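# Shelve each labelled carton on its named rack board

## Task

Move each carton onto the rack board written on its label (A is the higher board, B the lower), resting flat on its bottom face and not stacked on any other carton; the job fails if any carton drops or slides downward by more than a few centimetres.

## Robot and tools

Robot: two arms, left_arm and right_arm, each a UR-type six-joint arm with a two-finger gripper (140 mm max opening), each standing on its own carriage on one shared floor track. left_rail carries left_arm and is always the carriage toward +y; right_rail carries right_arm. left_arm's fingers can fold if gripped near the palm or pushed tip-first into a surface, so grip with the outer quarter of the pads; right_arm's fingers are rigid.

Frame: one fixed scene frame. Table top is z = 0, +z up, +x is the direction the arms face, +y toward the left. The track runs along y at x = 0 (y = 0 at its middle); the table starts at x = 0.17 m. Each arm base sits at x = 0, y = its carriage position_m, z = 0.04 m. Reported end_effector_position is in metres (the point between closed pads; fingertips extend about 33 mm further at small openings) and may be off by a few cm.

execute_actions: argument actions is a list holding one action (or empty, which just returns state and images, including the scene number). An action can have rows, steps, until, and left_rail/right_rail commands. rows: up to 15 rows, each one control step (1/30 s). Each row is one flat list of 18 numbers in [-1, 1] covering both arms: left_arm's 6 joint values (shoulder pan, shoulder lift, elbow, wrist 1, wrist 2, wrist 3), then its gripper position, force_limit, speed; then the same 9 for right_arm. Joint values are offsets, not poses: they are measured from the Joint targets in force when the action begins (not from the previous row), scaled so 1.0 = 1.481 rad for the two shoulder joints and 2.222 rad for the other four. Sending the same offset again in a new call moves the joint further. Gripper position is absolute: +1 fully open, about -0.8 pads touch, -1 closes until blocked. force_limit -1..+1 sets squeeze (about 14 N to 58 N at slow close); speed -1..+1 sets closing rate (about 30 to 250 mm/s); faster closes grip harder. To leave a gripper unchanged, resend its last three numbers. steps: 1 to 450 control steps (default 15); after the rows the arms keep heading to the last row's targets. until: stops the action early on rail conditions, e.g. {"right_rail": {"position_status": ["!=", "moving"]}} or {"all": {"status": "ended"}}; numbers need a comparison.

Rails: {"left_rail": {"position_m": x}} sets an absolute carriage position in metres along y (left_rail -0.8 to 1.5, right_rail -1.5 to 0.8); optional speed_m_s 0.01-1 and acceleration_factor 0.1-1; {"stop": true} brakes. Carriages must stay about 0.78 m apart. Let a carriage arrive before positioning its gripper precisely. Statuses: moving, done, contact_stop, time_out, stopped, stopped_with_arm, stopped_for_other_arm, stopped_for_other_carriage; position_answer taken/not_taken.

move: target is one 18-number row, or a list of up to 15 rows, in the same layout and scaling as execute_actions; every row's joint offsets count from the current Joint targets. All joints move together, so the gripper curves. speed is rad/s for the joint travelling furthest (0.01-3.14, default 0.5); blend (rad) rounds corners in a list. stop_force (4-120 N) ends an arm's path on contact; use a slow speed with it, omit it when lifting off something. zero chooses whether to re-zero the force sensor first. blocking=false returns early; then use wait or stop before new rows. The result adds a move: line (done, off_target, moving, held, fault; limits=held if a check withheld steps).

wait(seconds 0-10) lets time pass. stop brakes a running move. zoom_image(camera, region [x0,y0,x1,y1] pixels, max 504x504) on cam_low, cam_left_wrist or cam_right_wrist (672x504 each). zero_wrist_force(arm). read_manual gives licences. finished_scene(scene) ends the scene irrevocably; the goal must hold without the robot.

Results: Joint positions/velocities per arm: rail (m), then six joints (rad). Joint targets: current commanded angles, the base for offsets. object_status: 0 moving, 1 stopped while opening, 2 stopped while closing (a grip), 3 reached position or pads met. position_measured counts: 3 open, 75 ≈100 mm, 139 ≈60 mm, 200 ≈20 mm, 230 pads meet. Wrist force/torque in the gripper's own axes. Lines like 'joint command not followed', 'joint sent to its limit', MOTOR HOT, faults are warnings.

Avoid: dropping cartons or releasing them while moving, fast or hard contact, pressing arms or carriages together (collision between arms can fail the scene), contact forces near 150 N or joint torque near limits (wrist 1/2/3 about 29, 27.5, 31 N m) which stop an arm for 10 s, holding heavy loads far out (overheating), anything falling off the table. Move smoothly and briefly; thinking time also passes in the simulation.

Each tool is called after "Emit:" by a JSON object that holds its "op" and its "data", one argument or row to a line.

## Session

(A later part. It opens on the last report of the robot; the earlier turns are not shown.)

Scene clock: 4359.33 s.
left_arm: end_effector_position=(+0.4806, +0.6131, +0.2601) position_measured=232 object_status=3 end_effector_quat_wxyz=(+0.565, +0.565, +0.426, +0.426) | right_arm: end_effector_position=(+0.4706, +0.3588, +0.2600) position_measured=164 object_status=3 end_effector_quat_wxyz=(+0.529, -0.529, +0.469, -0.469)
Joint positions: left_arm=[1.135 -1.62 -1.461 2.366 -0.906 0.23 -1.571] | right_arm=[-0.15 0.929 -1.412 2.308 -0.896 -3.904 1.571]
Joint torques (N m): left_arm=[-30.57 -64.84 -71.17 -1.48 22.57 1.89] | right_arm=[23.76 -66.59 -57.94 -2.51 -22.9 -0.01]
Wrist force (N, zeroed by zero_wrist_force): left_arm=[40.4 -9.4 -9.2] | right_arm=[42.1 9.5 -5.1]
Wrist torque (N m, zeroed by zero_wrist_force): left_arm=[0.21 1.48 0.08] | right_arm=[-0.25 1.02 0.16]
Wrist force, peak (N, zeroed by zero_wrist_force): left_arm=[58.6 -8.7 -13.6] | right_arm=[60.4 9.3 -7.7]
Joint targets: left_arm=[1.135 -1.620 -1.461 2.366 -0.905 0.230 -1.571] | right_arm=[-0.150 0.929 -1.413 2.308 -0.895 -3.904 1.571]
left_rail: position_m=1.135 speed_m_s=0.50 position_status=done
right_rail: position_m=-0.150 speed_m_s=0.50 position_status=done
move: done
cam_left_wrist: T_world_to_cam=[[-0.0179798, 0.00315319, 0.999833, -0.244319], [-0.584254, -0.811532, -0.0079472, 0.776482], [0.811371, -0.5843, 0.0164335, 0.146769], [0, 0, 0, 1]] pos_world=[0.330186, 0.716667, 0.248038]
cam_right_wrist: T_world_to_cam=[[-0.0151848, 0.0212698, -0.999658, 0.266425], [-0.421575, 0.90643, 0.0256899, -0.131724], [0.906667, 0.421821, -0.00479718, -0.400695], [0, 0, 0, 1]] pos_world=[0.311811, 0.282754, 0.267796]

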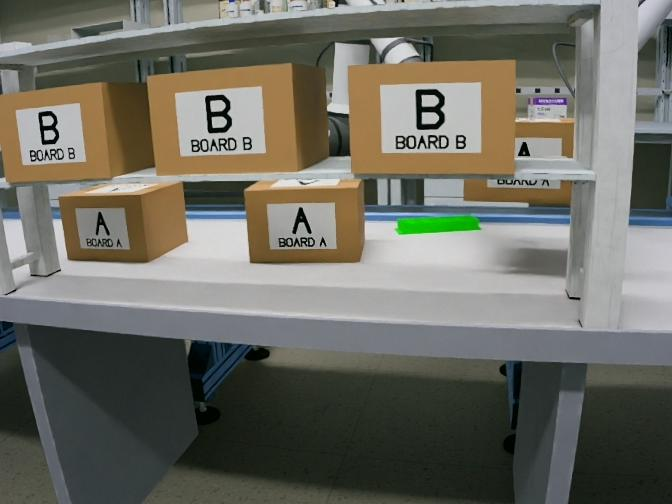

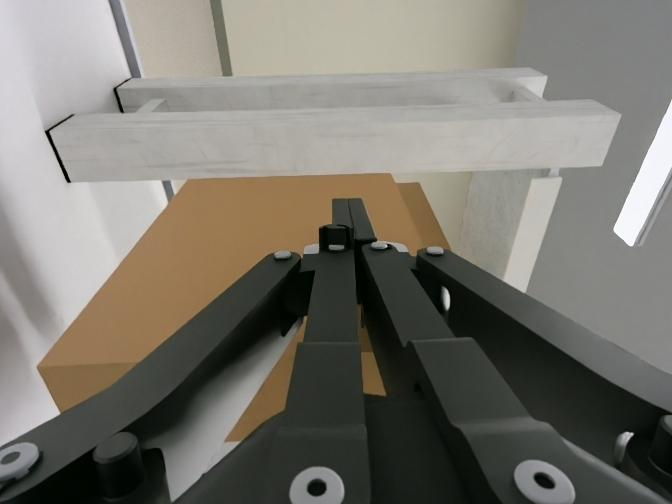

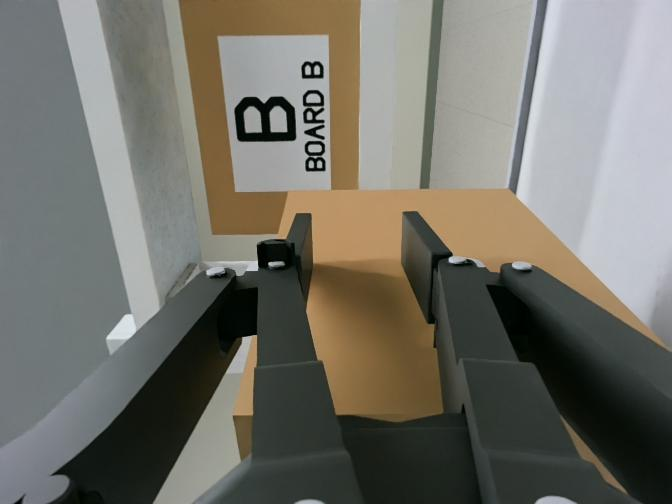

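Emit:
{"op": "move", "data": {
  "target": [
    [0, -0.078638, -0.024319, 0.076733, 0, 0, -1, -1, -0.5, 0, -0.074107, -0.023059, 0.072453, 0, 0, -0.28, 0, -0.5],
    [0, -0.140506, -0.055600, 0.149250, 0, 0, -1, -1, -0.5, 0, -0.133405, -0.052970, 0.141887, 0, 0, -0.28, 0, -0.5],
    [0, -0.186272, -0.092856, 0.217009, 0, 0, -1, -1, -0.5, 0, -0.178147, -0.088900, 0.207638, 0, 0, -0.28, 0, -0.5],
    [0, -0.217475, -0.135336, 0.280287, 0, 0, -1, -1, -0.5, 0, -0.209380, -0.130199, 0.269754, 0, 0, -0.28, 0, -0.5],
    [0, -0.231830, -0.168610, 0.323128, 0, 0, -1, -1, -0.5, 0, -0.224164, -0.162747, 0.312156, 0, 0, -0.28, 0, -0.5],
    [0, -0.240253, -0.204228, 0.364360, 0, 0, -1, -1, -0.5, 0, -0.233218, -0.197755, 0.353199, 0, 0, -0.28, 0, -0.5]
  ],
  "speed": 0.12,
  "blend": [0.01, 0.01, 0.01, 0.01, 0.01, 0],
  "cameras": ["cam_low", "cam_left_wrist", "cam_right_wrist"]
}}

Scene clock: 4384.13 s.
left_arm: end_effector_position=(+0.4806, +0.6134, +0.6403) position_measured=232 object_status=3 end_effector_quat_wxyz=(+0.565, +0.565, +0.426, +0.426) | right_arm: end_effector_position=(+0.4706, +0.3588, +0.6401) position_measured=164 object_status=3 end_effector_quat_wxyz=(+0.529, -0.529, +0.469, -0.469)
Joint positions: left_arm=[1.135 -1.62 -1.817 1.913 -0.096 0.23 -1.571] | right_arm=[-0.15 0.929 -1.758 1.868 -0.111 -3.904 1.571]
Joint torques (N m): left_arm=[-26.81 -30.49 -73.47 -1.83 19.23 1.81] | right_arm=[20.39 -34.27 -62.41 -3.15 -16.69 0]
Wrist force (N, zeroed by zero_wrist_force): left_arm=[42.8 -8.1 -9.9] | right_arm=[44.4 8.5 -6.4]
Wrist torque (N m, zeroed by zero_wrist_force): left_arm=[0.28 1.47 0.08] | right_arm=[-0.19 0.96 0.25]
Wrist force, peak (N, zeroed by zero_wrist_force): left_arm=[59.9 -9.7 -13.6] | right_arm=[61.7 10.0 -8.0]
Joint targets: left_arm=[1.135 -1.620 -1.817 1.913 -0.096 0.230 -1.571] | right_arm=[-0.150 0.929 -1.758 1.868 -0.111 -3.904 1.571]
left_rail: position_m=1.135 speed_m_s=0.50 position_status=done
right_rail: position_m=-0.150 speed_m_s=0.50 position_status=done
move: done
cam_left_wrist: T_world_to_cam=[[-0.0179208, 0.00323384, 0.999834, -0.624535], [-0.584257, -0.811531, -0.00784729, 0.779765], [0.811371, -0.584301, 0.0164327, 0.140755], [0, 0, 0, 1]] pos_world=[0.330186, 0.717067, 0.628238]
cam_right_wrist: T_world_to_cam=[[-0.0151357, 0.0214023, -0.999656, 0.646242], [-0.421576, 0.906426, 0.0257893, -0.141549], [0.906667, 0.421822, -0.00469667, -0.398938], [0, 0, 0, 1]] pos_world=[0.311811, 0.282754, 0.647797]

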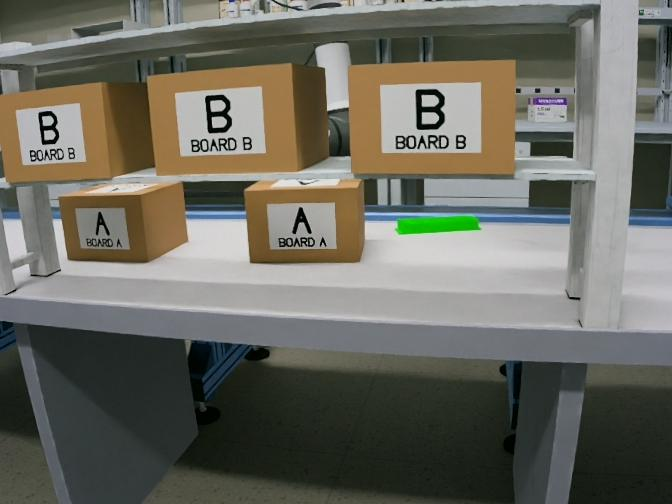

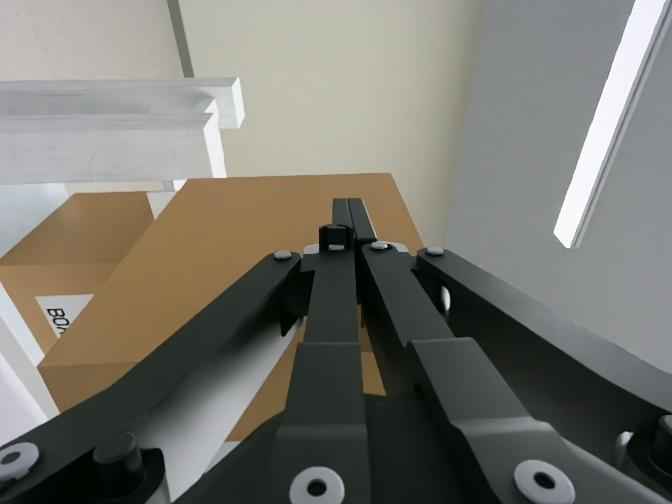

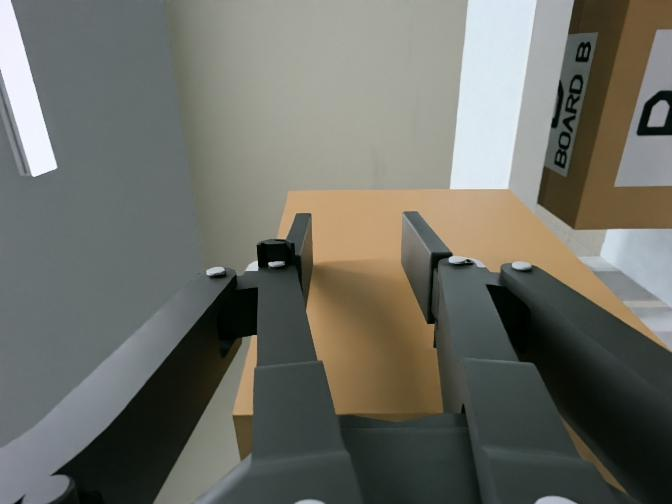

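Emit:
{"op": "zoom_image", "data": {
  "camera": "cam_right_wrist",
  "region": [430, 0, 672, 242]
}}

Emit:
{"op": "zoom_image", "data": {
  "camera": "cam_left_wrist",
  "region": [0, 60, 260, 320]
}}

Scaled by 2.083.

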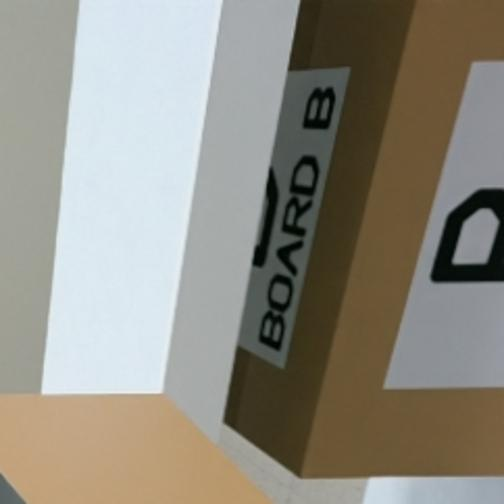

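Scaled by 1.938.

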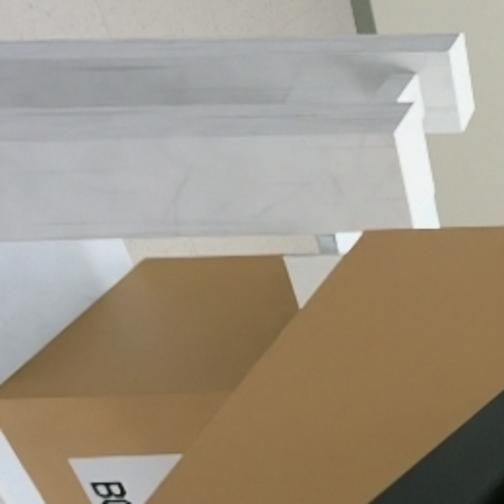

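Emit:
{"op": "move", "data": {
  "target": [
    [0.051100, 0.076878, -0.040850, -0.010391, 0.020558, 0, -1, -1, -0.5, -0.109217, -0.045196, 0.023014, 0.007110, -0.086297, 0, -0.28, 0, -0.5],
    [0.086594, 0.143610, -0.081348, -0.014371, 0.032964, 0, -1, -1, -0.5, -0.215543, -0.078278, 0.038536, 0.013638, -0.168415, 0, -0.28, 0, -0.5],
    [0.116066, 0.206945, -0.124172, -0.013760, 0.041356, 0, -1, -1, -0.5, -0.323977, -0.098973, 0.047685, 0.018282, -0.251940, 0, -0.28, 0, -0.5],
    [0.150659, 0.260091, -0.163398, -0.009956, 0.059013, 0, -1, -1, -0.5, -0.410702, -0.094116, 0.045576, 0.017154, -0.315144, 0, -0.28, 0, -0.5]
  ],
  "speed": 0.09,
  "blend": [0.01, 0.01, 0.01, 0],
  "cameras": ["cam_low", "cam_left_wrist", "cam_right_wrist"]
}}

Scene clock: 4511.73 s.
left_arm: end_effector_position=(+0.6189, +0.4590, +0.6403) position_measured=232 object_status=3 end_effector_quat_wxyz=(+0.545, +0.544, +0.451, +0.451) | right_arm: end_effector_position=(+0.6326, +0.2046, +0.6403) position_measured=164 object_status=3 end_effector_quat_wxyz=(+0.550, -0.550, +0.444, -0.444)
Joint positions: left_arm=[1.135 -1.397 -1.432 1.55 -0.118 0.361 -1.571] | right_arm=[-0.15 0.32 -1.897 1.969 -0.073 -4.604 1.571]
Joint torques (N m): left_arm=[-15.16 -31.65 -75.14 -2.32 23.23 1.3] | right_arm=[14.04 -11.08 -61.52 -13.94 -23.56 -0.04]
Wrist force (N, zeroed by zero_wrist_force): left_arm=[43.0 -7.8 -9.8] | right_arm=[45.1 9.1 -6.2]
Wrist torque (N m, zeroed by zero_wrist_force): left_arm=[0.21 1.44 0.06] | right_arm=[-0.30 0.89 0.03]
Wrist force, peak (N, zeroed by zero_wrist_force): left_arm=[49.3 -8.6 -11.5] | right_arm=[52.0 9.8 -6.8]
Joint targets: left_arm=[1.135 -1.397 -1.432 1.550 -0.118 0.361 -1.571] | right_arm=[-0.150 0.320 -1.897 1.969 -0.073 -4.604 1.571]
left_rail: position_m=1.135 speed_m_s=0.50 position_status=done
right_rail: position_m=-0.150 speed_m_s=0.50 position_status=done
move: done
cam_left_wrist: T_world_to_cam=[[-0.0181917, 0.00148845, 0.999833, -0.620587], [-0.507205, -0.861789, -0.00794551, 0.71071], [0.861633, -0.507265, 0.0164324, -0.128253], [0, 0, 0, 1]] pos_world=[0.459693, 0.548347, 0.628238]
cam_right_wrist: T_world_to_cam=[[-0.0167489, 0.0196274, -0.999667, 0.653601], [-0.502943, 0.863947, 0.0253892, 0.126912], [0.864157, 0.503201, -0.00459869, -0.470611], [0, 0, 0, 1]] pos_world=[0.481459, 0.114338, 0.647997]

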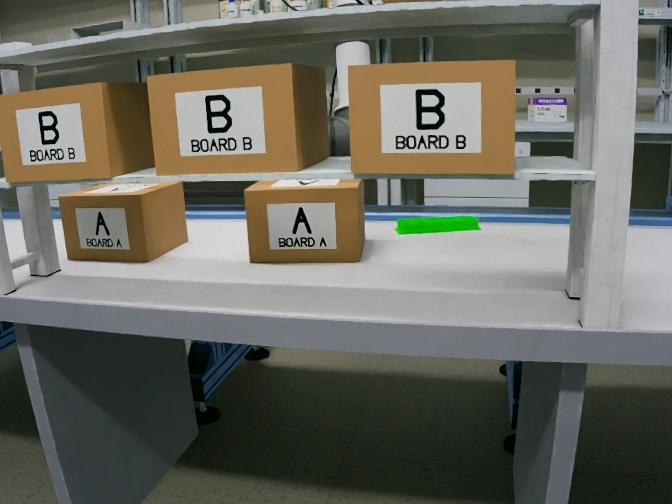

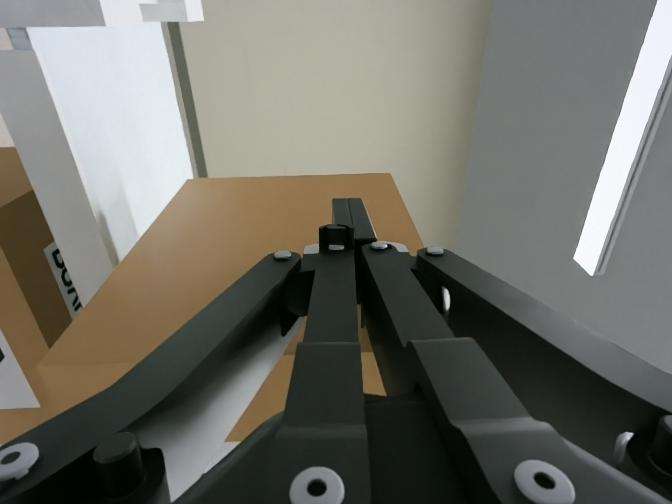

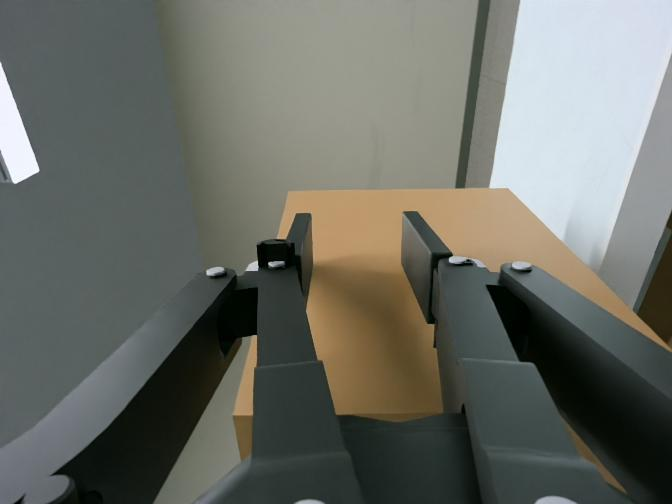

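Emit:
{"op": "move", "data": {
  "target": [
    [0.042050, 0.034843, -0.027333, 0.004110, 0.028027, 0, -1, -1, -0.5, -0.042357, 0.034100, -0.015471, -0.007257, -0.028232, 0, -0.28, 0, -0.5],
    [0.093257, 0.065853, -0.052725, 0.008832, 0.062158, 0, -1, -1, -0.5, -0.063245, 0.089845, -0.043310, -0.016573, -0.042154, 0, -0.28, 0, -0.5],
    [0.141233, 0.100527, -0.082282, 0.015279, 0.094134, 0, -1, -1, -0.5, -0.079876, 0.146001, -0.074620, -0.022692, -0.053239, 0, -0.28, 0, -0.5]
  ],
  "speed": 0.06,
  "blend": [0.01, 0.01, 0],
  "cameras": ["cam_low", "cam_left_wrist", "cam_right_wrist"]
}}

Scene clock: 4532.20 s.
left_arm: end_effector_position=(+0.7739, +0.4469, +0.6402) position_measured=232 object_status=3 end_effector_quat_wxyz=(+0.545, +0.544, +0.451, +0.451) | right_arm: end_effector_position=(+0.7875, +0.1926, +0.6402) position_measured=164 object_status=3 end_effector_quat_wxyz=(+0.550, -0.550, +0.444, -0.444)
Joint positions: left_arm=[1.135 -1.188 -1.283 1.367 -0.084 0.57 -1.571] | right_arm=[-0.15 0.202 -1.681 1.804 -0.123 -4.722 1.571]
Joint torques (N m): left_arm=[-18.28 -48.17 -75.39 -2.22 22.58 1.3] | right_arm=[19.47 -35.04 -59.3 -13.59 -22.72 -0.22]
Wrist force (N, zeroed by zero_wrist_force): left_arm=[41.3 -8.1 -9.1] | right_arm=[43.3 10.2 -5.4]
Wrist torque (N m, zeroed by zero_wrist_force): left_arm=[0.17 1.37 0.07] | right_arm=[-0.24 0.82 -0.10]
Wrist force, peak (N, zeroed by zero_wrist_force): left_arm=[48.6 -8.9 -10.8] | right_arm=[51.1 10.2 -7.0]
Joint targets: left_arm=[1.135 -1.188 -1.283 1.367 -0.084 0.570 -1.571] | right_arm=[-0.150 0.202 -1.681 1.804 -0.123 -4.722 1.571]
left_rail: position_m=1.135 speed_m_s=0.50 position_status=done
right_rail: position_m=-0.150 speed_m_s=0.50 position_status=done
move: done
cam_left_wrist: T_world_to_cam=[[-0.0181918, 0.00148931, 0.999833, -0.617751], [-0.507131, -0.861832, -0.00794342, 0.778911], [0.861677, -0.507191, 0.0164336, -0.267874], [0, 0, 0, 1]] pos_world=[0.614593, 0.536347, 0.628238]
cam_right_wrist: T_world_to_cam=[[-0.0167857, 0.0194909, -0.999669, 0.656469], [-0.502941, 0.86395, 0.0252897, 0.215249], [0.864157, 0.5032, -0.0046992, -0.598366], [0, 0, 0, 1]] pos_world=[0.636359, 0.102338, 0.647996]

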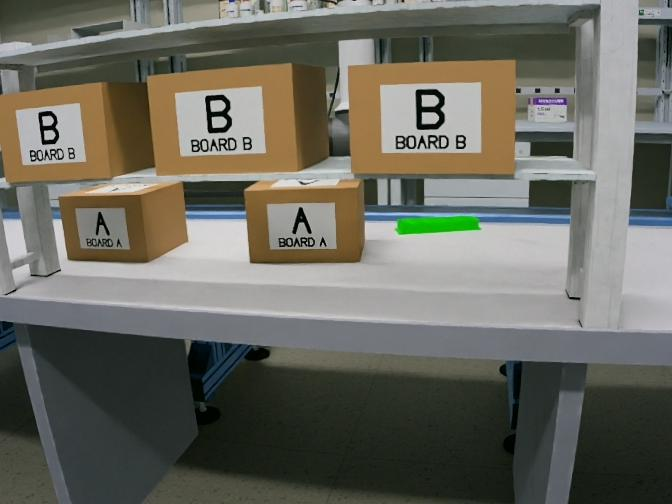

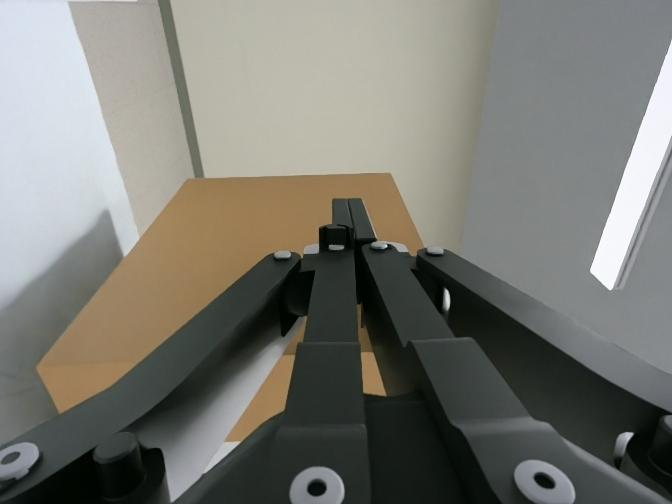

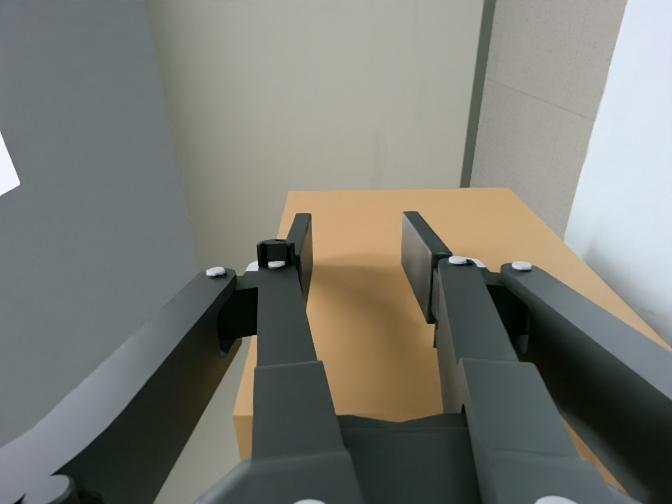

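Emit:
{"op": "move", "data": {
  "target": [0, 0.007465, 0.034771, -0.039746, 0, 0, -1, -1, -0.5, 0, 0.010034, 0.035616, -0.042304, 0, 0, -0.28, 0, -0.5],
  "speed": 0.022,
  "stop_force": 8,
  "cameras": ["cam_left_wrist", "cam_right_wrist"]
}}

Scene clock: 4569.90 s.
left_arm: end_effector_position=(+0.7742, +0.4466, +0.5967) position_measured=232 object_status=3 end_effector_quat_wxyz=(+0.545, +0.544, +0.451, +0.451) | right_arm: end_effector_position=(+0.7881, +0.1926, +0.5971) position_measured=164 object_status=3 end_effector_quat_wxyz=(+0.550, -0.550, +0.444, -0.444)
Joint positions: left_arm=[1.135 -1.188 -1.273 1.431 -0.158 0.57 -1.571] | right_arm=[-0.15 0.202 -1.669 1.869 -0.201 -4.722 1.571]
Joint torques (N m): left_arm=[-29.51 -75.2 -70.95 -2.58 21.9 0.98] | right_arm=[28.22 -53.06 -54.68 -1.4 -21.05 -0.28]
Wrist force (N, zeroed by zero_wrist_force): left_arm=[45.3 -1.9 -12.1] | right_arm=[46.3 4.2 -7.0]
Wrist torque (N m, zeroed by zero_wrist_force): left_arm=[0.07 1.49 -0.02] | right_arm=[0.20 0.87 -0.13]
Wrist force, peak (N, zeroed by zero_wrist_force): left_arm=[45.7 -7.5 -10.5] | right_arm=[48.0 10.2 -6.0]
Joint targets: left_arm=[1.135 -1.188 -1.273 1.431 -0.158 0.570 -1.571] | right_arm=[-0.150 0.202 -1.669 1.869 -0.201 -4.722 1.571]
left_rail: position_m=1.135 speed_m_s=0.50 position_status=done
right_rail: position_m=-0.150 speed_m_s=0.50 position_status=done
move: contact (left_arm, right_arm); left_arm: the wrist 1 is farthest, 0.014 rad from its target; right_arm: the wrist 1 is farthest, 0.016 rad from its target
cam_left_wrist: T_world_to_cam=[[-0.0181934, 0.00148664, 0.999833, -0.57425], [-0.507131, -0.861832, -0.00794654, 0.778461], [0.861677, -0.507191, 0.0164336, -0.26757], [0, 0, 0, 1]] pos_world=[0.614893, 0.536047, 0.584738]
cam_right_wrist: T_world_to_cam=[[-0.0165232, 0.019641, -0.999671, 0.613111], [-0.502873, 0.86399, 0.025287, 0.216547], [0.864202, 0.503125, -0.00439894, -0.599204], [0, 0, 0, 1]] pos_world=[0.63686, 0.102338, 0.604798]

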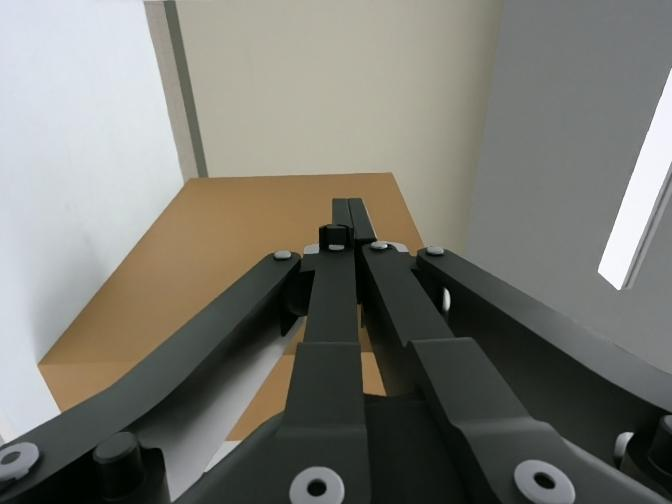

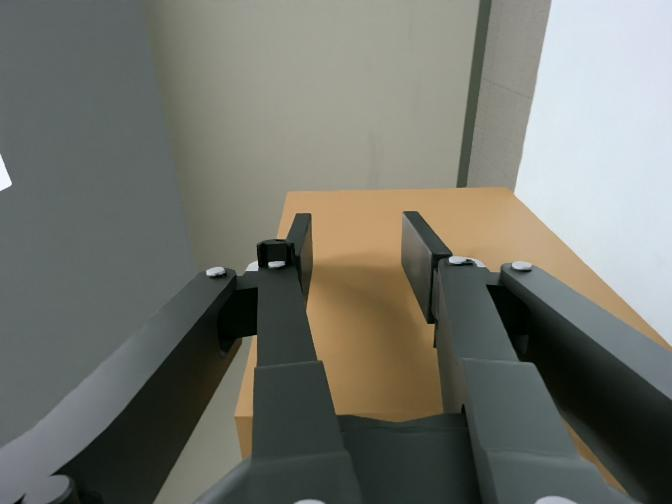

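Emit:
{"op": "move", "data": {
  "target": [0, 0.001007, 0.004681, -0.005349, 0, 0, -1, -1, -0.5, 0, 0.001352, 0.004795, -0.005696, 0, 0, -0.28, 0, -0.5],
  "speed": 0.01,
  "stop_force": 7,
  "cameras": []
}}

Scene clock: 4607.37 s.
left_arm: end_effector_position=(+0.7742, +0.4467, +0.5965) position_measured=232 object_status=3 end_effector_quat_wxyz=(+0.545, +0.544, +0.451, +0.451) | right_arm: end_effector_position=(+0.7880, +0.1926, +0.5965) position_measured=164 object_status=3 end_effector_quat_wxyz=(+0.550, -0.550, +0.444, -0.444)
Joint positions: left_arm=[1.135 -1.188 -1.273 1.432 -0.159 0.57 -1.571] | right_arm=[-0.15 0.202 -1.669 1.871 -0.203 -4.722 1.571]
Joint torques (N m): left_arm=[-30.86 -65.91 -68.94 -1.81 21.55 1.16] | right_arm=[29.64 -43.47 -50.75 0.19 -21.06 -0.31]
Wrist force (N, zeroed by zero_wrist_force): left_arm=[44.7 1.6 -11.5] | right_arm=[46.2 -2.0 -8.1]
Wrist torque (N m, zeroed by zero_wrist_force): left_arm=[-0.02 1.52 -0.06] | right_arm=[0.29 0.91 -0.06]
Wrist force, peak (N, zeroed by zero_wrist_force): left_arm=[45.3 -1.1 -12.4] | right_arm=[46.4 -1.7 -7.9]
Joint targets: left_arm=[1.135 -1.188 -1.273 1.432 -0.159 0.570 -1.571] | right_arm=[-0.150 0.202 -1.669 1.871 -0.203 -4.722 1.571]
left_rail: position_m=1.135 speed_m_s=0.50 position_status=done
right_rail: position_m=-0.150 speed_m_s=0.50 position_status=done
move: contact (left_arm, right_arm); left_arm: the wrist 1 is farthest, 0.011 rad from its target; right_arm: the wrist 1 is farthest, 0.011 rad from its target

Emit:
{"op": "move", "data": {
  "target": [0.008494, -0.023045, 0.019964, -0.004604, 0.005662, 0, -1, -1, -0.5, -0.033757, -0.014531, 0.008526, 0.001159, -0.0225, 0, -0.28, 0, -0.5],
  "speed": 0.025,
  "cameras": ["cam_low"]
}}

Scene clock: 4675.20 s.
left_arm: end_effector_position=(+0.7739, +0.4716, +0.5966) position_measured=232 object_status=3 end_effector_quat_wxyz=(+0.545, +0.544, +0.451, +0.451) | right_arm: end_effector_position=(+0.7883, +0.1677, +0.5965) position_measured=164 object_status=3 end_effector_quat_wxyz=(+0.550, -0.550, +0.444, -0.444)
Joint positions: left_arm=[1.135 -1.175 -1.307 1.476 -0.169 0.582 -1.571] | right_arm=[-0.15 0.152 -1.69 1.889 -0.2 -4.772 1.571]
Joint torques (N m): left_arm=[14.26 -97.41 -39.54 -4.99 2.37 1.07] | right_arm=[-17.61 -51.34 -36.16 0.23 -3.03 -0.35]
Wrist force (N, zeroed by zero_wrist_force): left_arm=[0.5 0.1 0.3] | right_arm=[-4.9 -3.5 2.2]
Wrist torque (N m, zeroed by zero_wrist_force): left_arm=[0.01 -0.11 0.00] | right_arm=[-0.85 1.07 -0.03]
Wrist force, peak (N, zeroed by zero_wrist_force): left_arm=[44.7 2.6 -11.9] | right_arm=[46.4 -2.0 -8.0]
Joint targets: left_arm=[1.135 -1.175 -1.308 1.476 -0.169 0.582 -1.571] | right_arm=[-0.150 0.152 -1.690 1.889 -0.200 -4.772 1.571]
left_rail: position_m=1.135 speed_m_s=0.50 position_status=done
right_rail: position_m=-0.150 speed_m_s=0.50 position_status=done
move: done

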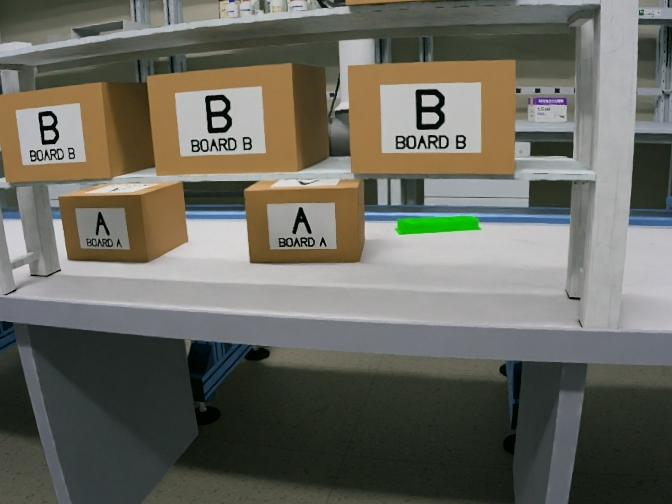

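Emit:
{"op": "move", "data": {
  "target": [
    [-0.057926, -0.042187, 0.035129, -0.00701, -0.038609, 0, -1, -1, -0.5, 0.013609, -0.070251, 0.038064, 0.008759, 0.009071, 0, -0.28, 0, -0.5],
    [-0.121163, -0.079762, 0.064852, -0.011689, -0.080757, 0, -1, -1, -0.5, 0.031962, -0.141652, 0.071509, 0.022904, 0.021303, 0, -0.28, 0, -0.5]
  ],
  "speed": [0.1, 0.2],
  "blend": [0.01, 0],
  "cameras": ["cam_left_wrist", "cam_right_wrist"]
}}

Scene clock: 4756.53 s.
left_arm: end_effector_position=(+0.6441, +0.4747, +0.5966) position_measured=232 object_status=3 end_effector_quat_wxyz=(+0.545, +0.544, +0.451, +0.451) | right_arm: end_effector_position=(+0.6586, +0.1651, +0.5966) position_measured=164 object_status=3 end_effector_quat_wxyz=(+0.550, -0.550, +0.444, -0.444)
Joint positions: left_arm=[1.135 -1.355 -1.426 1.62 -0.195 0.403 -1.571] | right_arm=[-0.15 0.199 -1.9 2.048 -0.149 -4.725 1.571]
Joint torques (N m): left_arm=[-14.19 -84.53 -40.48 -4.47 -3.07 0.71] | right_arm=[12.31 -34.57 -35.04 0.51 3.41 -0.26]
Wrist force (N, zeroed by zero_wrist_force): left_arm=[0.1 -0.2 0.1] | right_arm=[-5.2 -2.9 1.9]
Wrist torque (N m, zeroed by zero_wrist_force): left_arm=[-0.07 -0.05 -0.02] | right_arm=[-0.78 1.18 -0.03]
Wrist force, peak (N, zeroed by zero_wrist_force): left_arm=[1.7 0.2 1.2] | right_arm=[-5.2 -3.7 2.3]
Joint targets: left_arm=[1.135 -1.355 -1.426 1.620 -0.195 0.403 -1.571] | right_arm=[-0.150 0.199 -1.900 2.048 -0.149 -4.725 1.571]
left_rail: position_m=1.135 speed_m_s=0.50 position_status=done
right_rail: position_m=-0.150 speed_m_s=0.50 position_status=done
move: done
cam_left_wrist: T_world_to_cam=[[-0.0182606, 0.00176357, 0.999832, -0.576582], [-0.507135, -0.861832, -0.00774197, 0.736495], [0.861673, -0.507191, 0.0166319, -0.141376], [0, 0, 0, 1]] pos_world=[0.484793, 0.564047, 0.584538]
cam_right_wrist: T_world_to_cam=[[-0.0161636, 0.0196173, -0.999677, 0.610838], [-0.502881, 0.863991, 0.0250856, 0.175374], [0.864204, 0.503124, -0.0041, -0.473724], [0, 0, 0, 1]] pos_world=[0.50746, 0.0748375, 0.604299]

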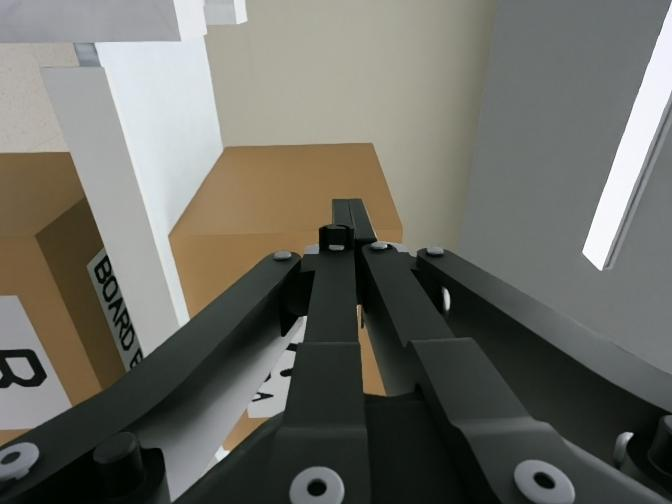

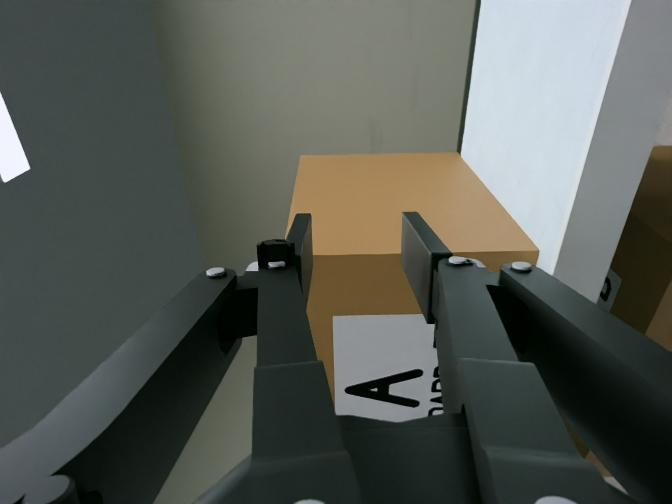

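Emit:
{"op": "execute_actions", "data": {
  "actions": [
    {"right_rail": {"position_m": -0.6275, "speed_m_s": 0.5, "acceleration_factor": 0.5}, "steps": 120, "until": {"right_rail": {"position_status": ["!=", "moving"]}}}
  ],
  "cameras": []
}}

Emit:
{"op": "execute_actions", "data": {
  "actions": [
    {"left_rail": {"position_m": 0.5925, "speed_m_s": 0.5, "acceleration_factor": 0.5}, "steps": 120, "until": {"left_rail": {"position_status": ["!=", "moving"]}}}
  ],
  "cameras": ["cam_low"]
}}

Scene clock: 4767.87 s.
left_arm: end_effector_position=(+0.6439, +0.4747, +0.5966) position_measured=232 object_status=3 end_effector_quat_wxyz=(+0.545, +0.544, +0.451, +0.451) | right_arm: end_effector_position=(+0.6585, -0.3123, +0.5966) position_measured=164 object_status=3 end_effector_quat_wxyz=(+0.550, -0.550, +0.444, -0.444) end_effector_velocity=(+0.000, +0.000, +0.000) end_effector_angular_velocity=(-0.001, -0.001, +0.002)
Joint positions: left_arm=[1.135 -1.355 -1.426 1.62 -0.195 0.403 -1.571] | right_arm=[-0.627 0.199 -1.9 2.048 -0.149 -4.725 1.571]
Joint velocities: left_arm=[within noise] | right_arm=[-0.001 0.001 0 0 -0.001 -0.001 -0.001]
Joint torques (N m): left_arm=[-14.42 -81.52 -46.21 -1.36 -1.68 0.98] | right_arm=[8.92 -30.41 -45.84 -0.88 2.69 -0.43]
Wrist force (N, zeroed by zero_wrist_force): left_arm=[-0.1 0.0 -0.2] | right_arm=[-5.0 -3.0 1.9]
Wrist torque (N m, zeroed by zero_wrist_force): left_arm=[-0.04 0.00 -0.02] | right_arm=[-0.79 1.13 -0.03]
Wrist force, peak (N, zeroed by zero_wrist_force): left_arm=[0.5 -0.4 -0.1] | right_arm=[-6.1 -3.0 1.8]
Joint targets: left_arm=[1.135 -1.355 -1.426 1.620 -0.195 0.403 -1.571] | right_arm=[-0.628 0.199 -1.900 2.048 -0.149 -4.725 1.571]
Tool commands: left_gripper/position=-1.0 left_gripper/force_limit=-1.0 left_gripper/speed=-0.5 right_gripper/position=-0.28 right_gripper/force_limit=+0.0 right_gripper/speed=-0.5
left_rail: position_m=1.135 speed_m_s=0.50 position_status=done
right_rail: position_m=-0.627 speed_m_s=0.50 position_status=done

Scene clock: 4770.67 s.
left_arm: end_effector_position=(+0.6439, -0.0677, +0.5966) position_measured=232 object_status=3 end_effector_quat_wxyz=(+0.545, +0.544, +0.451, +0.451) end_effector_velocity=(+0.000, +0.000, +0.001) end_effector_angular_velocity=(-0.001, +0.000, -0.001) | right_arm: end_effector_position=(+0.6585, -0.3124, +0.5966) position_measured=164 object_status=3 end_effector_quat_wxyz=(+0.550, -0.550, +0.444, -0.444)
Joint positions: left_arm=[0.593 -1.355 -1.426 1.62 -0.195 0.403 -1.571] | right_arm=[-0.628 0.199 -1.9 2.048 -0.149 -4.725 1.571]
Joint velocities: left_arm=[-0.001 0 -0.001 0 0 0 0] | right_arm=[within noise]
Joint torques (N m): left_arm=[-8 -45.32 -51.28 -0.41 -1.24 0.91] | right_arm=[8.39 -31.78 -50.51 -1.86 2.25 -0.22]
Wrist force (N, zeroed by zero_wrist_force): left_arm=[0.3 -0.2 0.1] | right_arm=[-4.9 -3.2 1.7]
Wrist torque (N m, zeroed by zero_wrist_force): left_arm=[-0.06 -0.08 -0.02] | right_arm=[-0.84 1.11 -0.03]
Wrist force, peak (N, zeroed by zero_wrist_force): left_arm=[1.5 -0.2 -0.2] | right_arm=[-5.2 -3.2 2.1]
Joint targets: left_arm=[0.593 -1.355 -1.426 1.620 -0.195 0.403 -1.571] | right_arm=[-0.628 0.199 -1.900 2.048 -0.149 -4.725 1.571]
Tool commands: left_gripper/position=-1.0 left_gripper/force_limit=-1.0 left_gripper/speed=-0.5 right_gripper/position=-0.28 right_gripper/force_limit=+0.0 right_gripper/speed=-0.5
left_rail: position_m=0.593 speed_m_s=0.50 position_status=done
right_rail: position_m=-0.628 position_m_goal=-0.627 speed_m_s=0.50 position_status=done

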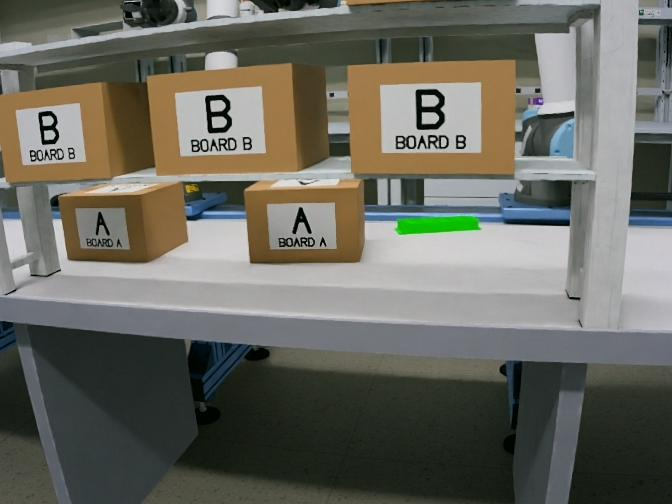

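Emit:
{"op": "move", "data": {
  "target": [-0.298856, -0.09692, 0.364816, -0.300217, -0.262649, 0, -1, -1, -0.5, 0.280739, 0.163941, 0.209491, -0.318761, 0.123661, 0, -0.28, 0, -0.5],
  "speed": 0.5,
  "cameras": ["cam_left_wrist", "cam_right_wrist"]
}}

Scene clock: 4824.20 s.
left_arm: end_effector_position=(+0.4261, +0.1739, +0.2799) position_measured=232 object_status=3 end_effector_quat_wxyz=(+0.512, +0.511, +0.488, +0.488) | right_arm: end_effector_position=(+0.4818, -0.1819, +0.2799) position_measured=164 object_status=3 end_effector_quat_wxyz=(+0.580, -0.580, +0.404, -0.404)
Joint positions: left_arm=[0.592 -1.797 -1.569 2.431 -0.862 -0.18 -1.571] | right_arm=[-0.628 0.615 -1.657 2.514 -0.857 -4.45 1.571]
Joint torques (N m): left_arm=[-15.7 -54.75 -19.61 -1.69 -2.65 0.87] | right_arm=[12.1 -14.36 -22.4 -7.49 3.6 -0.55]
Wrist force (N, zeroed by zero_wrist_force): left_arm=[0.4 0.2 0.0] | right_arm=[-5.4 -3.6 2.3]
Wrist torque (N m, zeroed by zero_wrist_force): left_arm=[0.02 -0.11 -0.01] | right_arm=[-0.84 1.19 -0.03]
Wrist force, peak (N, zeroed by zero_wrist_force): left_arm=[2.6 -1.8 -0.7] | right_arm=[-4.2 -5.5 1.8]
Joint targets: left_arm=[0.593 -1.797 -1.569 2.431 -0.862 -0.181 -1.571] | right_arm=[-0.628 0.615 -1.657 2.514 -0.858 -4.450 1.571]
left_rail: position_m=0.592 position_m_goal=0.593 speed_m_s=0.50 position_status=done
right_rail: position_m=-0.628 position_m_goal=-0.627 speed_m_s=0.50 position_status=done
move: done
cam_left_wrist: T_world_to_cam=[[-0.0181575, -0.00067476, 0.999835, -0.262988], [-0.381087, -0.924509, -0.00754464, 0.321439], [0.924361, -0.381161, 0.0165296, -0.149389], [0, 0, 0, 1]] pos_world=[0.25581, 0.240054, 0.267839]
cam_right_wrist: T_world_to_cam=[[-0.0189293, 0.0175283, -0.999667, 0.299059], [-0.619342, 0.784707, 0.0254868, 0.435769], [0.784893, 0.619619, -0.00399789, -0.0882358], [0, 0, 0, 1]] pos_world=[0.344807, -0.29252, 0.2875]

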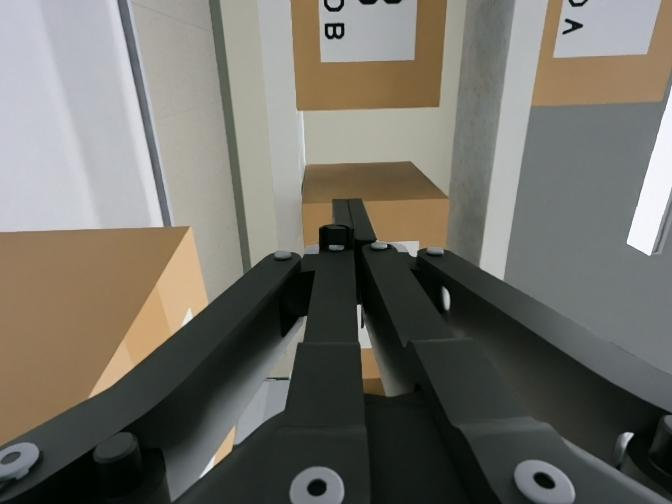

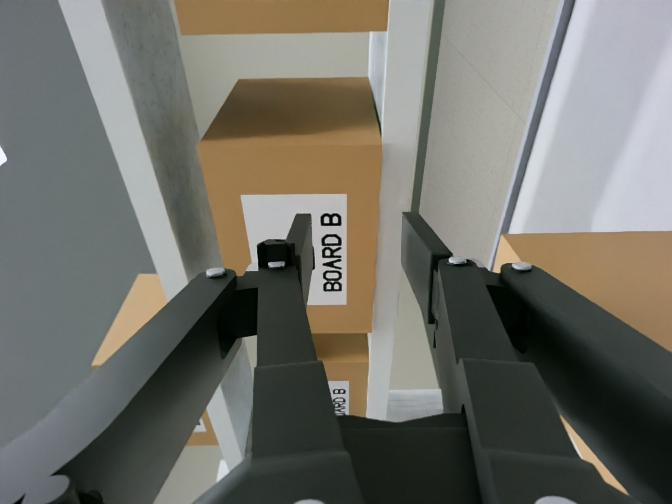

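Emit:
{"op": "zoom_image", "data": {
  "camera": "cam_left_wrist",
  "region": [120, 190, 240, 280]
}}

Emit:
{"op": "zoom_image", "data": {
  "camera": "cam_right_wrist",
  "region": [450, 190, 570, 280]
}}

Scaled by 4.200.

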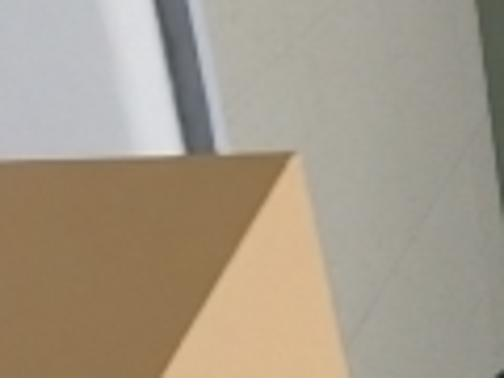

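Scaled by 4.200.

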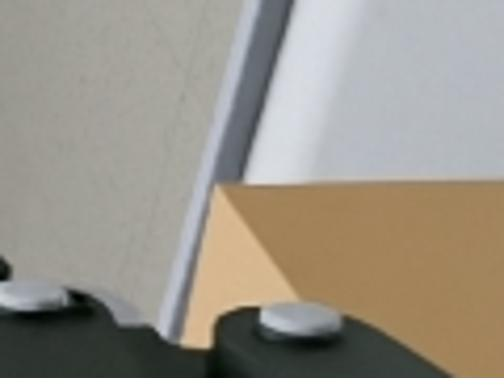

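Emit:
{"op": "move", "data": {
  "target": [-0.008041, 0.255029, 0.040303, -0.210284, 0.0004, 0, -1, -1, -0.5, 0.010347, 0.299556, 0.030266, -0.229476, 0.011672, 0, -0.28, 0, -0.5],
  "speed": 0.3,
  "cameras": ["cam_left_wrist", "cam_right_wrist"]
}}

Emit:
{"op": "zero_wrist_force", "data": {
  "arm": "left_arm"
}}

Emit:
{"op": "zero_wrist_force", "data": {
  "arm": "right_arm"
}}

Scene clock: 4927.93 s.
left_arm: end_effector_position=(+0.4232, +0.1778, +0.1151) position_measured=232 object_status=3 end_effector_quat_wxyz=(+0.515, +0.514, +0.485, +0.485) | right_arm: end_effector_position=(+0.4844, -0.1781, +0.1152) position_measured=164 object_status=3 end_effector_quat_wxyz=(+0.578, -0.578, +0.408, -0.407)
Joint positions: left_arm=[0.592 -1.809 -1.192 2.52 -1.329 -0.18 -1.571] | right_arm=[-0.628 0.63 -1.214 2.581 -1.367 -4.424 1.571]
Joint torques (N m): left_arm=[-16.01 -25.13 0.52 -2.04 1.66 1.39] | right_arm=[12.21 -34.71 -2.75 -7.32 3.34 -0.36]
Wrist force (N, zeroed by zero_wrist_force): left_arm=[0.1 0.4 0.2] | right_arm=[-4.9 -3.4 1.6]
Wrist torque (N m, zeroed by zero_wrist_force): left_arm=[0.08 -0.02 0.00] | right_arm=[-0.81 1.07 -0.02]
Wrist force, peak (N, zeroed by zero_wrist_force): left_arm=[0.4 1.4 -0.1] | right_arm=[-5.3 -4.9 2.3]
Joint targets: left_arm=[0.593 -1.809 -1.191 2.520 -1.329 -0.180 -1.571] | right_arm=[-0.628 0.630 -1.214 2.581 -1.368 -4.424 1.571]
left_rail: position_m=0.592 position_m_goal=0.593 speed_m_s=0.50 position_status=done
right_rail: position_m=-0.628 position_m_goal=-0.627 speed_m_s=0.50 position_status=done
move: done
cam_left_wrist: T_world_to_cam=[[-0.0182053, -0.00053243, 0.999834, -0.0983683], [-0.39294, -0.919532, -0.00764446, 0.326801], [0.919384, -0.393014, 0.0165312, -0.138418], [0, 0, 0, 1]] pos_world=[0.253881, 0.246052, 0.103138]
cam_right_wrist: T_world_to_cam=[[-0.0196173, 0.0170569, -0.999662, 0.134645], [-0.611061, 0.791173, 0.0254909, 0.435711], [0.79134, 0.611355, -0.00509782, -0.0977505], [0, 0, 0, 1]] pos_world=[0.346242, -0.287259, 0.122994]

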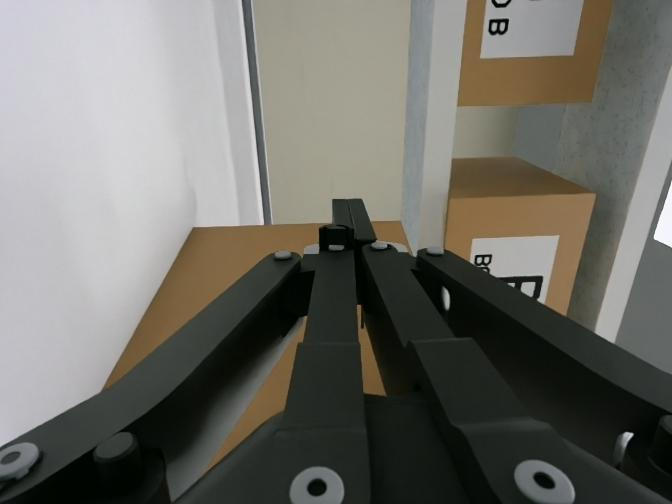

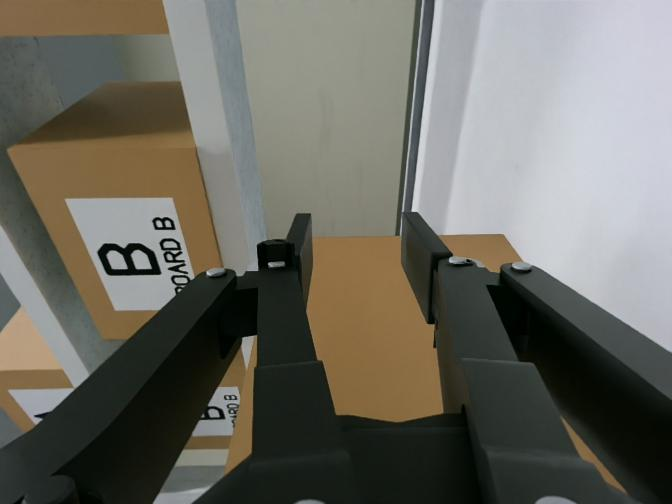

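Wrist force sensor zeroed.

Wrist force sensor zeroed.

Emit:
{"op": "move", "data": {
  "target": [0.03286, 0.028689, -0.048641, 0.029519, 0.021902, 0, -1, -1, -0.5, 0.088889, 0.023105, -0.041661, 0.026261, 0.059246, 0, -0.28, 0, -0.5],
  "speed": 0.03,
  "stop_force": 20,
  "cameras": ["cam_left_wrist", "cam_right_wrist"]
}}

Scene clock: 4957.97 s.
left_arm: end_effector_position=(+0.4292, +0.1336, +0.1149) position_measured=232 object_status=3 end_effector_quat_wxyz=(+0.514, +0.514, +0.485, +0.485) | right_arm: end_effector_position=(+0.4792, -0.1355, +0.1150) position_measured=164 object_status=3 end_effector_quat_wxyz=(+0.578, -0.578, +0.408, -0.407)
Joint positions: left_arm=[0.592 -1.77 -1.157 2.433 -1.276 -0.14 -1.571] | right_arm=[-0.628 0.734 -1.187 2.508 -1.321 -4.32 1.571]
Joint torques (N m): left_arm=[-20.33 -79.81 -13.5 -1.18 0.88 1.04] | right_arm=[-5.26 -59.48 -8.19 -5.97 -9.49 -0.48]
Wrist force (N, zeroed by zero_wrist_force): left_arm=[13.5 -9.9 -2.0] | right_arm=[15.5 -4.2 -0.4]
Wrist torque (N m, zeroed by zero_wrist_force): left_arm=[0.19 0.46 0.11] | right_arm=[0.14 0.44 0.05]
Wrist force, peak (N, zeroed by zero_wrist_force): left_arm=[18.7 -10.2 -5.7] | right_arm=[22.3 -3.6 -4.6]
Joint targets: left_arm=[0.593 -1.770 -1.157 2.433 -1.276 -0.140 -1.571] | right_arm=[-0.628 0.734 -1.187 2.508 -1.321 -4.320 1.571]
left_rail: position_m=0.592 position_m_goal=0.593 speed_m_s=0.50 position_status=done
right_rail: position_m=-0.628 position_m_goal=-0.627 speed_m_s=0.50 position_status=done
move: contact (left_arm, right_arm); left_arm: the elbow is farthest, 0.021 rad from its target; right_arm: the wrist 2 is farthest, 0.028 rad from its target
cam_left_wrist: T_world_to_cam=[[-0.0182326, -0.000855154, 0.999833, -0.0980115], [-0.392522, -0.919708, -0.00794453, 0.288433], [0.919562, -0.392602, 0.016433, -0.16133], [0, 0, 0, 1]] pos_world=[0.259783, 0.201852, 0.102938]
cam_right_wrist: T_world_to_cam=[[-0.0196942, 0.0169987, -0.999662, 0.133728], [-0.610948, 0.79126, 0.0254912, 0.398798], [0.791425, 0.611244, -0.00519792, -0.119864], [0, 0, 0, 1]] pos_world=[0.341142, -0.24456, 0.122894]

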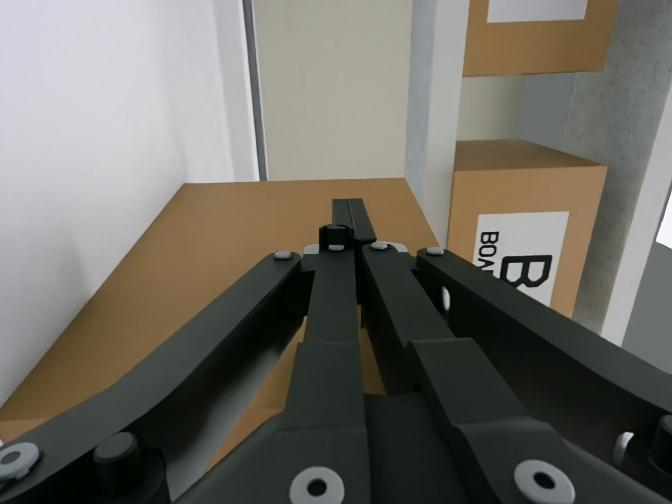

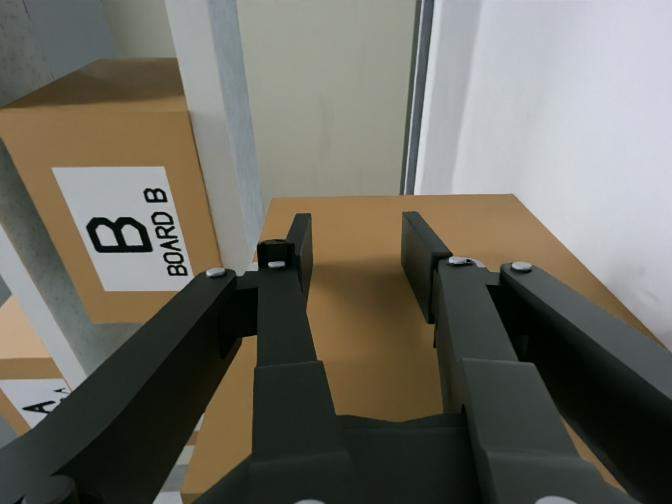

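Emit:
{"op": "move", "data": {
  "target": [0.001315, 0.001148, -0.001946, 0.001181, 0.000876, 0, -1, -1, -0.5, 0.003556, 0.000924, -0.001666, 0.00105, 0.00237, 0, -0.28, 0, -0.5],
  "speed": 0.02,
  "cameras": []
}}

Scene clock: 4975.07 s.
left_arm: end_effector_position=(+0.4296, +0.1317, +0.1150) position_measured=232 object_status=3 end_effector_quat_wxyz=(+0.514, +0.514, +0.485, +0.485) | right_arm: end_effector_position=(+0.4788, -0.1334, +0.1150) position_measured=164 object_status=3 end_effector_quat_wxyz=(+0.578, -0.578, +0.408, -0.407)
Joint positions: left_arm=[0.592 -1.768 -1.155 2.428 -1.273 -0.139 -1.571] | right_arm=[-0.628 0.739 -1.185 2.504 -1.319 -4.315 1.571]
Joint torques (N m): left_arm=[-2.59 -39.98 -51.13 0.04 19.57 1.08] | right_arm=[34.13 -38.03 -31.29 0.68 -4.95 -0.4]
Wrist force (N, zeroed by zero_wrist_force): left_arm=[36.2 -10.8 -9.4] | right_arm=[38.8 -5.6 -7.3]
Wrist torque (N m, zeroed by zero_wrist_force): left_arm=[0.25 1.25 0.11] | right_arm=[0.28 1.05 0.14]
Wrist force, peak (N, zeroed by zero_wrist_force): left_arm=[36.2 -10.8 -9.4] | right_arm=[38.8 -5.6 -7.3]
Joint targets: left_arm=[0.593 -1.768 -1.155 2.428 -1.273 -0.138 -1.571] | right_arm=[-0.628 0.740 -1.185 2.504 -1.319 -4.315 1.571]
left_rail: position_m=0.592 position_m_goal=0.593 speed_m_s=0.50 position_status=done
right_rail: position_m=-0.628 position_m_goal=-0.627 speed_m_s=0.50 position_status=done
move: done


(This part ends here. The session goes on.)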